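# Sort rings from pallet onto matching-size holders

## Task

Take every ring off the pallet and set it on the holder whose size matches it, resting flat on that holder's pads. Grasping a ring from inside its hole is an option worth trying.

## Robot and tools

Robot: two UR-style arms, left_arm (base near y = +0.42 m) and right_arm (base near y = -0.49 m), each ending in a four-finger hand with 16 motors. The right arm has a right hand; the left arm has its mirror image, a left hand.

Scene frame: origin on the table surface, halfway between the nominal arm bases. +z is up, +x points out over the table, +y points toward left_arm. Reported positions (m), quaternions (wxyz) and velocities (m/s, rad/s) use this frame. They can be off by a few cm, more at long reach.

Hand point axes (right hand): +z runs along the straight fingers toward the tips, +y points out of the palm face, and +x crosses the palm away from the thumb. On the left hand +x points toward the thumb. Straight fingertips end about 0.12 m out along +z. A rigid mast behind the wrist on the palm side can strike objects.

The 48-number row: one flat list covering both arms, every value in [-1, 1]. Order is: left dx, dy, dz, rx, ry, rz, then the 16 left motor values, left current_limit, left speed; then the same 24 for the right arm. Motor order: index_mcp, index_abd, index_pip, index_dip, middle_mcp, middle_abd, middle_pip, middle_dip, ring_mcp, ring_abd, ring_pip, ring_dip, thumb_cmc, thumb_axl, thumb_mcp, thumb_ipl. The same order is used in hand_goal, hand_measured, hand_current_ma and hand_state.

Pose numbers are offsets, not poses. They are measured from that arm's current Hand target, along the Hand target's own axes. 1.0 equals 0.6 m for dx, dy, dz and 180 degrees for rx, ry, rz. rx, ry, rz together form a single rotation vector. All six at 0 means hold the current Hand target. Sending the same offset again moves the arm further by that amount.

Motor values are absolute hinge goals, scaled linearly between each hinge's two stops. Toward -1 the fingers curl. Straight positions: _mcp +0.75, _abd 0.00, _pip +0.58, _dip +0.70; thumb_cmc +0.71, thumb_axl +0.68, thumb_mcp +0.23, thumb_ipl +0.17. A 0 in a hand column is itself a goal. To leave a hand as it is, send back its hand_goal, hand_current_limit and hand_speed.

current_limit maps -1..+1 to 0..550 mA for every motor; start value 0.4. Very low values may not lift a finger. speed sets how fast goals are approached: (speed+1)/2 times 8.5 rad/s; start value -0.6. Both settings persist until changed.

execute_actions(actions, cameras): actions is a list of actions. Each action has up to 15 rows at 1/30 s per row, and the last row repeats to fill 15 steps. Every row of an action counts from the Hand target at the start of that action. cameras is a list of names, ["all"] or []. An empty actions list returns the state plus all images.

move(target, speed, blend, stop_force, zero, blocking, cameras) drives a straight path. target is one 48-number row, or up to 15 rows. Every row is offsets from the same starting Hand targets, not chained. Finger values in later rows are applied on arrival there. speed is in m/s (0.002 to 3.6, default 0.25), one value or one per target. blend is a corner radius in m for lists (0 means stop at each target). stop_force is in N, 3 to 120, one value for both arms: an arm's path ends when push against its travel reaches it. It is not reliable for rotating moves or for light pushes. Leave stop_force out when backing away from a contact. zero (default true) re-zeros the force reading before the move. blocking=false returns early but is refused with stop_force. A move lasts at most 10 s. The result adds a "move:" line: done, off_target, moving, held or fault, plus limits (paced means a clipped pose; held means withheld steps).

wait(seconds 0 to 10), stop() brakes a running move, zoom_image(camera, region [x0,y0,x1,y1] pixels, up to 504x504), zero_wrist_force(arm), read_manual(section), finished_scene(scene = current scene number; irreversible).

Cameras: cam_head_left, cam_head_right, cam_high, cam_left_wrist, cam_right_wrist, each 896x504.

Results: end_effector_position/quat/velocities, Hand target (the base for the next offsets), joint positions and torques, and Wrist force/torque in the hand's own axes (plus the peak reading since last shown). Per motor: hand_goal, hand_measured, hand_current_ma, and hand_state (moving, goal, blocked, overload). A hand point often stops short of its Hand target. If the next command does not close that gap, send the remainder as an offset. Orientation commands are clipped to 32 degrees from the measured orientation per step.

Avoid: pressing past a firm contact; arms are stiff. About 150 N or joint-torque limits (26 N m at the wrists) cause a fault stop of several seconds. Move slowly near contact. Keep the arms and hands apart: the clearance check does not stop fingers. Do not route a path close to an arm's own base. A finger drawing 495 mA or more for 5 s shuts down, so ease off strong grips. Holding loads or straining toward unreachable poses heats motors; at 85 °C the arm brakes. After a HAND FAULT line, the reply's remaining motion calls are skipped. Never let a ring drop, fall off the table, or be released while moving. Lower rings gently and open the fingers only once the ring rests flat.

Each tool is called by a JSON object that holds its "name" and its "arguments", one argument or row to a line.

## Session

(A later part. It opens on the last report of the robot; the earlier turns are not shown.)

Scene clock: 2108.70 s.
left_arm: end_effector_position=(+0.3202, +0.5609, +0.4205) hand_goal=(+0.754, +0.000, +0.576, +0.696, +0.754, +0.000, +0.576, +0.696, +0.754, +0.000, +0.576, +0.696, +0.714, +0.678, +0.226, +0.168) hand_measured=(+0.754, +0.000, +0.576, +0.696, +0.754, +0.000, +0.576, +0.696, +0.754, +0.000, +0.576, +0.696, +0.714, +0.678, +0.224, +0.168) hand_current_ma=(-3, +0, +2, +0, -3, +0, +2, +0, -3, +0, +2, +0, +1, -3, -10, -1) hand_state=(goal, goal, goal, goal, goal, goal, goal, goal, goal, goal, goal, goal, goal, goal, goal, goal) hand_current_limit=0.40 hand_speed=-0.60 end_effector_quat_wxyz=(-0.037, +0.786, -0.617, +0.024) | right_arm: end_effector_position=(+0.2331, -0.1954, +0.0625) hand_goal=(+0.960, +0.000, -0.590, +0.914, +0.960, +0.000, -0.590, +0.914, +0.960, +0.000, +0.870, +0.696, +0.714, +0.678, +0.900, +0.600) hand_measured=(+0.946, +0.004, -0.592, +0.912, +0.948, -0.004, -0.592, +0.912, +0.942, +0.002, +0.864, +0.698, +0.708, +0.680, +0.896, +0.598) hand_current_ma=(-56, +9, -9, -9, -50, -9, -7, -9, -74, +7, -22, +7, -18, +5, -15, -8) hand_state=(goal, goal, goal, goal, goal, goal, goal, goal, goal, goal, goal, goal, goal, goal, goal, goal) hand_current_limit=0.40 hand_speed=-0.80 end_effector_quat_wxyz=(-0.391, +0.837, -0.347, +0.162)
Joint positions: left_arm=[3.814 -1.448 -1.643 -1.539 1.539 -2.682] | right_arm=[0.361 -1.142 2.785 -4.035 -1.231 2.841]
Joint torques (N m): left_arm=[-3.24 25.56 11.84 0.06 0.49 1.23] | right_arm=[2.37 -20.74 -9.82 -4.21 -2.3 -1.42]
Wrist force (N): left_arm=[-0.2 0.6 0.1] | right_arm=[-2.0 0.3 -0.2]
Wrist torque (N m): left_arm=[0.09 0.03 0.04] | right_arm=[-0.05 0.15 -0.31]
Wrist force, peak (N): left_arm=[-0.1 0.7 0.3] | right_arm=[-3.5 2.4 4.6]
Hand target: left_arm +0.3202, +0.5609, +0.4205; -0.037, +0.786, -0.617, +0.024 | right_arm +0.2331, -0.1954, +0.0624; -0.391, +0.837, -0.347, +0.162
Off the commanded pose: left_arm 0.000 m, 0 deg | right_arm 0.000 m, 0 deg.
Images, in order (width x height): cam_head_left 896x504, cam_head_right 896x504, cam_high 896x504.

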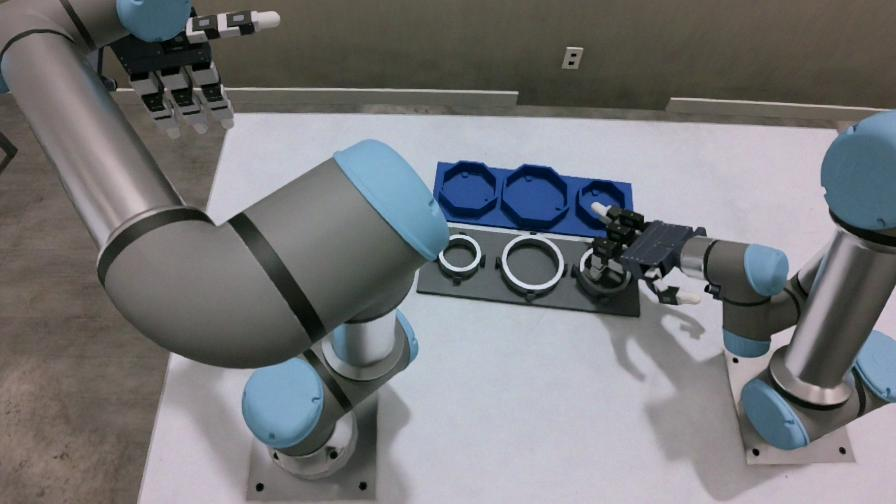

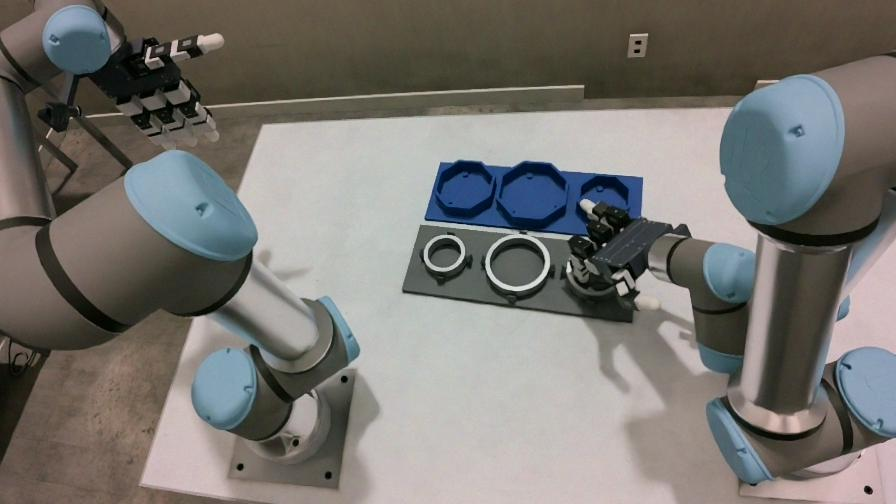

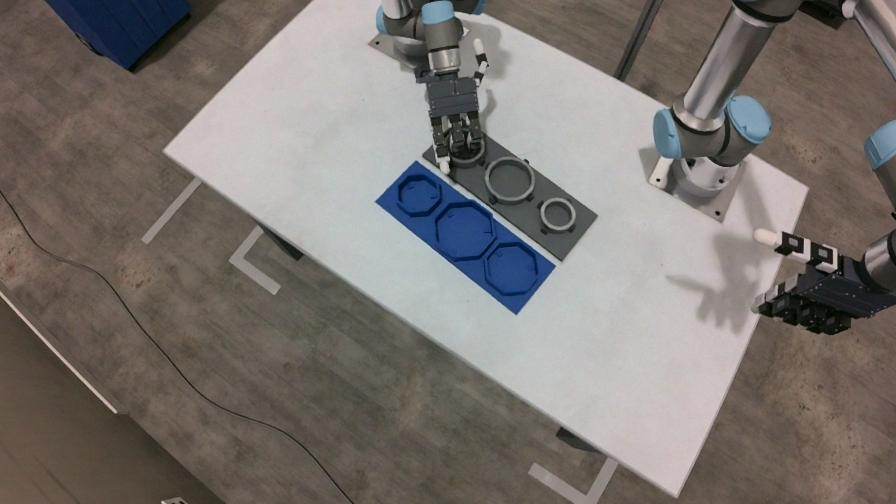

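{"name": "move", "arguments": {
  "target": [
    [0,0,0,0,0,0,0.754,0,0.576,0.696,0.754,0,0.576,0.696,0.754,0,0.576,0.696,0.714,0.678,0.226,0.168,0.4,-0.6, 0,-0.0894,-0.075,0,0,0,0.96,0,-0.59,0.914,0.96,0,-0.59,0.914,0.96,0,0.87,0.696,0.714,0.678,0.9,0.6,0.4,-0.8],
    [0,0,0,0,0,0,0.754,0,0.576,0.696,0.754,0,0.576,0.696,0.754,0,0.576,0.696,0.714,0.678,0.226,0.168,0.4,-0.6, 0.25,-0.0894,-0.075,0,0,0,0.96,0,-0.59,0.914,0.96,0,-0.59,0.914,0.96,0,0.87,0.696,0.714,0.678,0.9,0.6,0.4,-0.8]
  ],
  "speed": [0.06,0.2],
  "blend": [0.005,0],
  "cameras": ["cam_head_left","cam_head_right","cam_high"]
}}

{"name": "zoom_image", "arguments": {
  "camera": "cam_head_left",
  "region": [560, 230, 660, 320]
}}

{"name": "zoom_image", "arguments": {
  "camera": "cam_head_right",
  "region": [545, 230, 645, 320]
}}

{"name": "zoom_image", "arguments": {
  "camera": "cam_high",
  "region": [420, 105, 520, 195]
}}

Scene clock: 2120.20 s.
left_arm: end_effector_position=(+0.3202, +0.5609, +0.4205) hand_goal=(+0.754, +0.000, +0.576, +0.696, +0.754, +0.000, +0.576, +0.696, +0.754, +0.000, +0.576, +0.696, +0.714, +0.678, +0.226, +0.168) hand_measured=(+0.754, +0.000, +0.576, +0.696, +0.754, +0.000, +0.576, +0.696, +0.754, +0.000, +0.576, +0.696, +0.714, +0.678, +0.224, +0.168) hand_current_ma=(-3, +0, +2, +0, -3, +0, +2, +0, -3, +0, +2, +0, +1, -3, -10, -1) hand_state=(goal, goal, goal, goal, goal, goal, goal, goal, goal, goal, goal, goal, goal, goal, goal, goal) hand_current_limit=0.40 hand_speed=-0.60 end_effector_quat_wxyz=(-0.037, +0.786, -0.617, +0.024) | right_arm: end_effector_position=(+0.3391, -0.3014, +0.1325) hand_goal=(+0.960, +0.000, -0.590, +0.914, +0.960, +0.000, -0.590, +0.914, +0.960, +0.000, +0.870, +0.696, +0.714, +0.678, +0.900, +0.600) hand_measured=(+0.946, +0.004, -0.592, +0.912, +0.948, -0.004, -0.592, +0.912, +0.942, +0.002, +0.864, +0.698, +0.708, +0.680, +0.896, +0.598) hand_current_ma=(-56, +8, -8, -9, -50, -8, -7, -9, -74, +7, -22, +7, -18, +5, -14, -8) hand_state=(goal, goal, goal, goal, goal, goal, goal, goal, goal, goal, goal, goal, goal, goal, goal, goal) hand_current_limit=0.40 hand_speed=-0.80 end_effector_quat_wxyz=(-0.391, +0.837, -0.347, +0.162)
Joint positions: left_arm=[3.814 -1.448 -1.643 -1.539 1.539 -2.682] | right_arm=[-0.138 -1.628 2.692 -3.242 -0.899 2.411]
Joint torques (N m): left_arm=[-3.93 25.37 11.43 -0.03 0.56 1.33] | right_arm=[-13.88 -1.56 -20.44 -0.97 3.45 -1.31]
Wrist force (N): left_arm=[0.1 0.4 0.3] | right_arm=[-2.1 0.3 0.0]
Wrist torque (N m): left_arm=[0.05 0.00 0.06] | right_arm=[-0.06 0.15 -0.15]
Wrist force, peak (N): left_arm=[0.0 0.8 0.2] | right_arm=[-3.2 0.1 -0.6]
Hand target: left_arm +0.3202, +0.5609, +0.4205; -0.037, +0.786, -0.617, +0.024 | right_arm +0.3391, -0.3014, +0.1325; -0.391, +0.837, -0.347, +0.162
Off the commanded pose: left_arm 0.000 m, 0 deg | right_arm 0.000 m, 0 deg.
move: done
Images, in order (width x height): cam_head_left 896x504, cam_head_right 896x504, cam_high 896x504.

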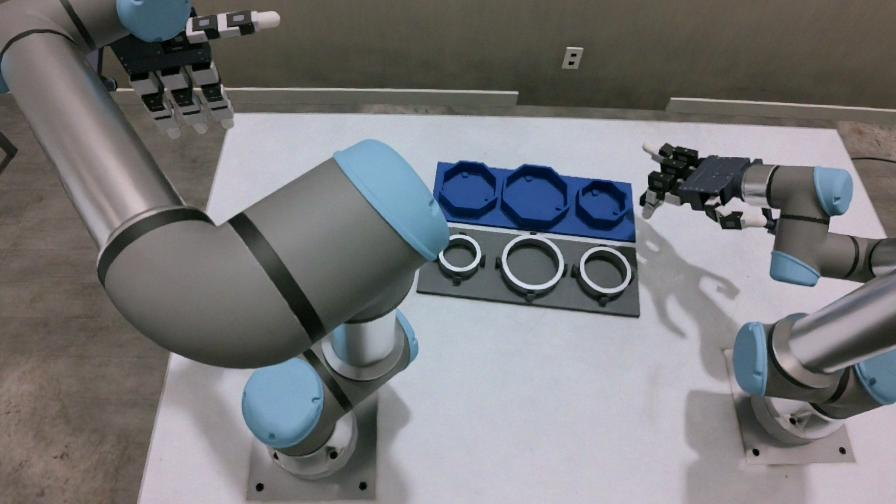

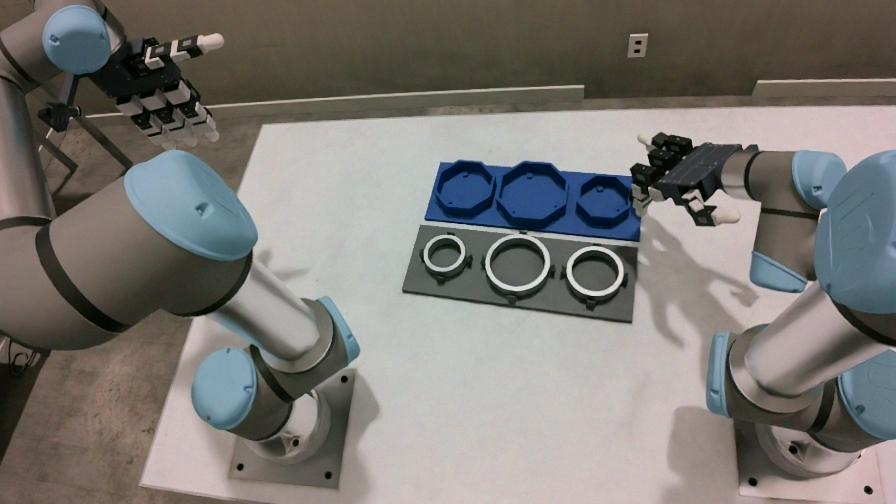

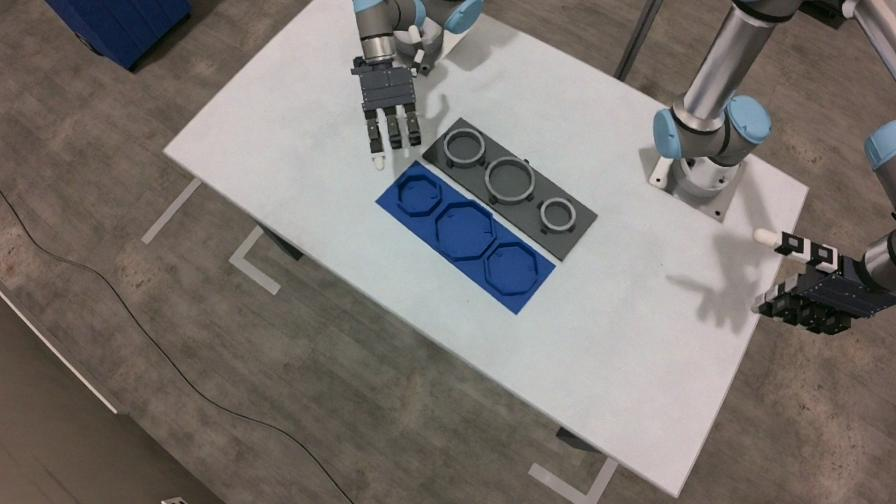

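Scaled by 5.040 from the camera's 896x504 image, which has a finer 1280x720 frame.

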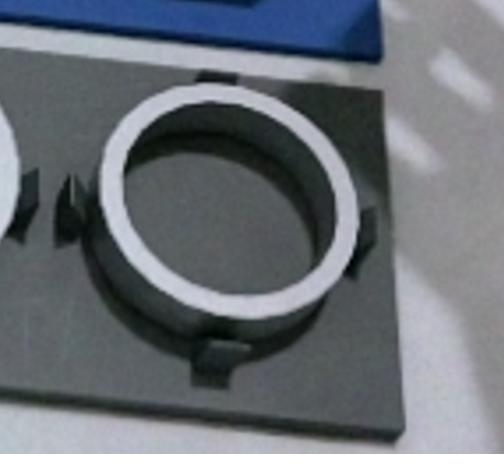

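Scaled by 5.040 from the camera's 896x504 image, which has a finer 1280x720 frame.

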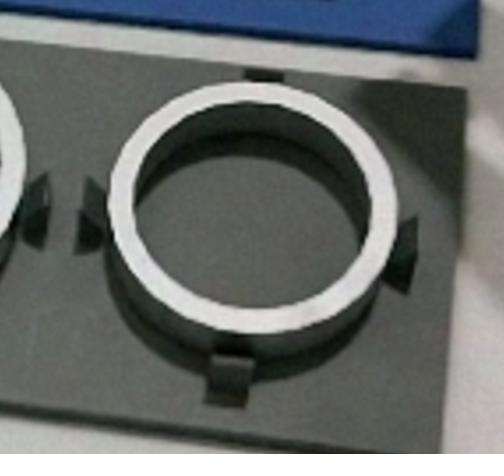

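Scaled by 5.040 from the camera's 896x504 image, which has a finer 1280x720 frame.

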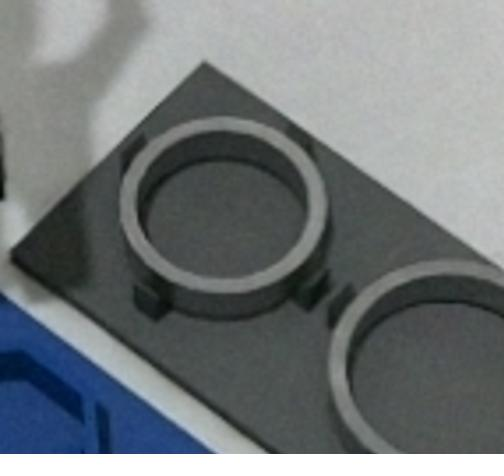

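{"name": "zoom_image", "arguments": {
  "camera": "cam_head_left",
  "region": [485, 220, 585, 310]
}}

{"name": "zoom_image", "arguments": {
  "camera": "cam_head_right",
  "region": [470, 220, 570, 310]
}}

Scaled by 5.040 from the camera's 896x504 image, which has a finer 1280x720 frame.

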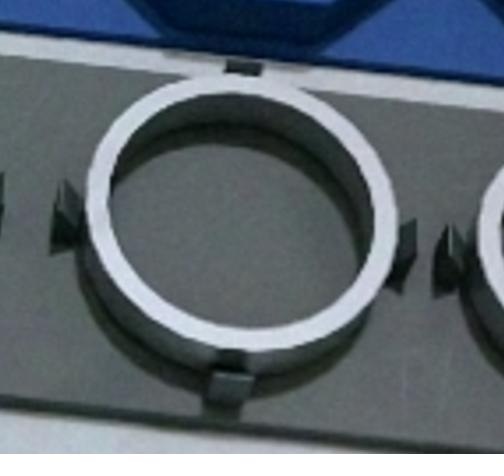

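Scaled by 5.040 from the camera's 896x504 image, which has a finer 1280x720 frame.

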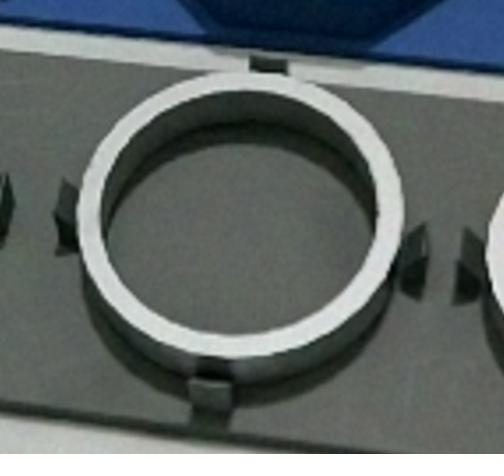

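{"name": "finished_scene", "arguments": {
  "scene": 3
}}

The scene is finished: the task was done.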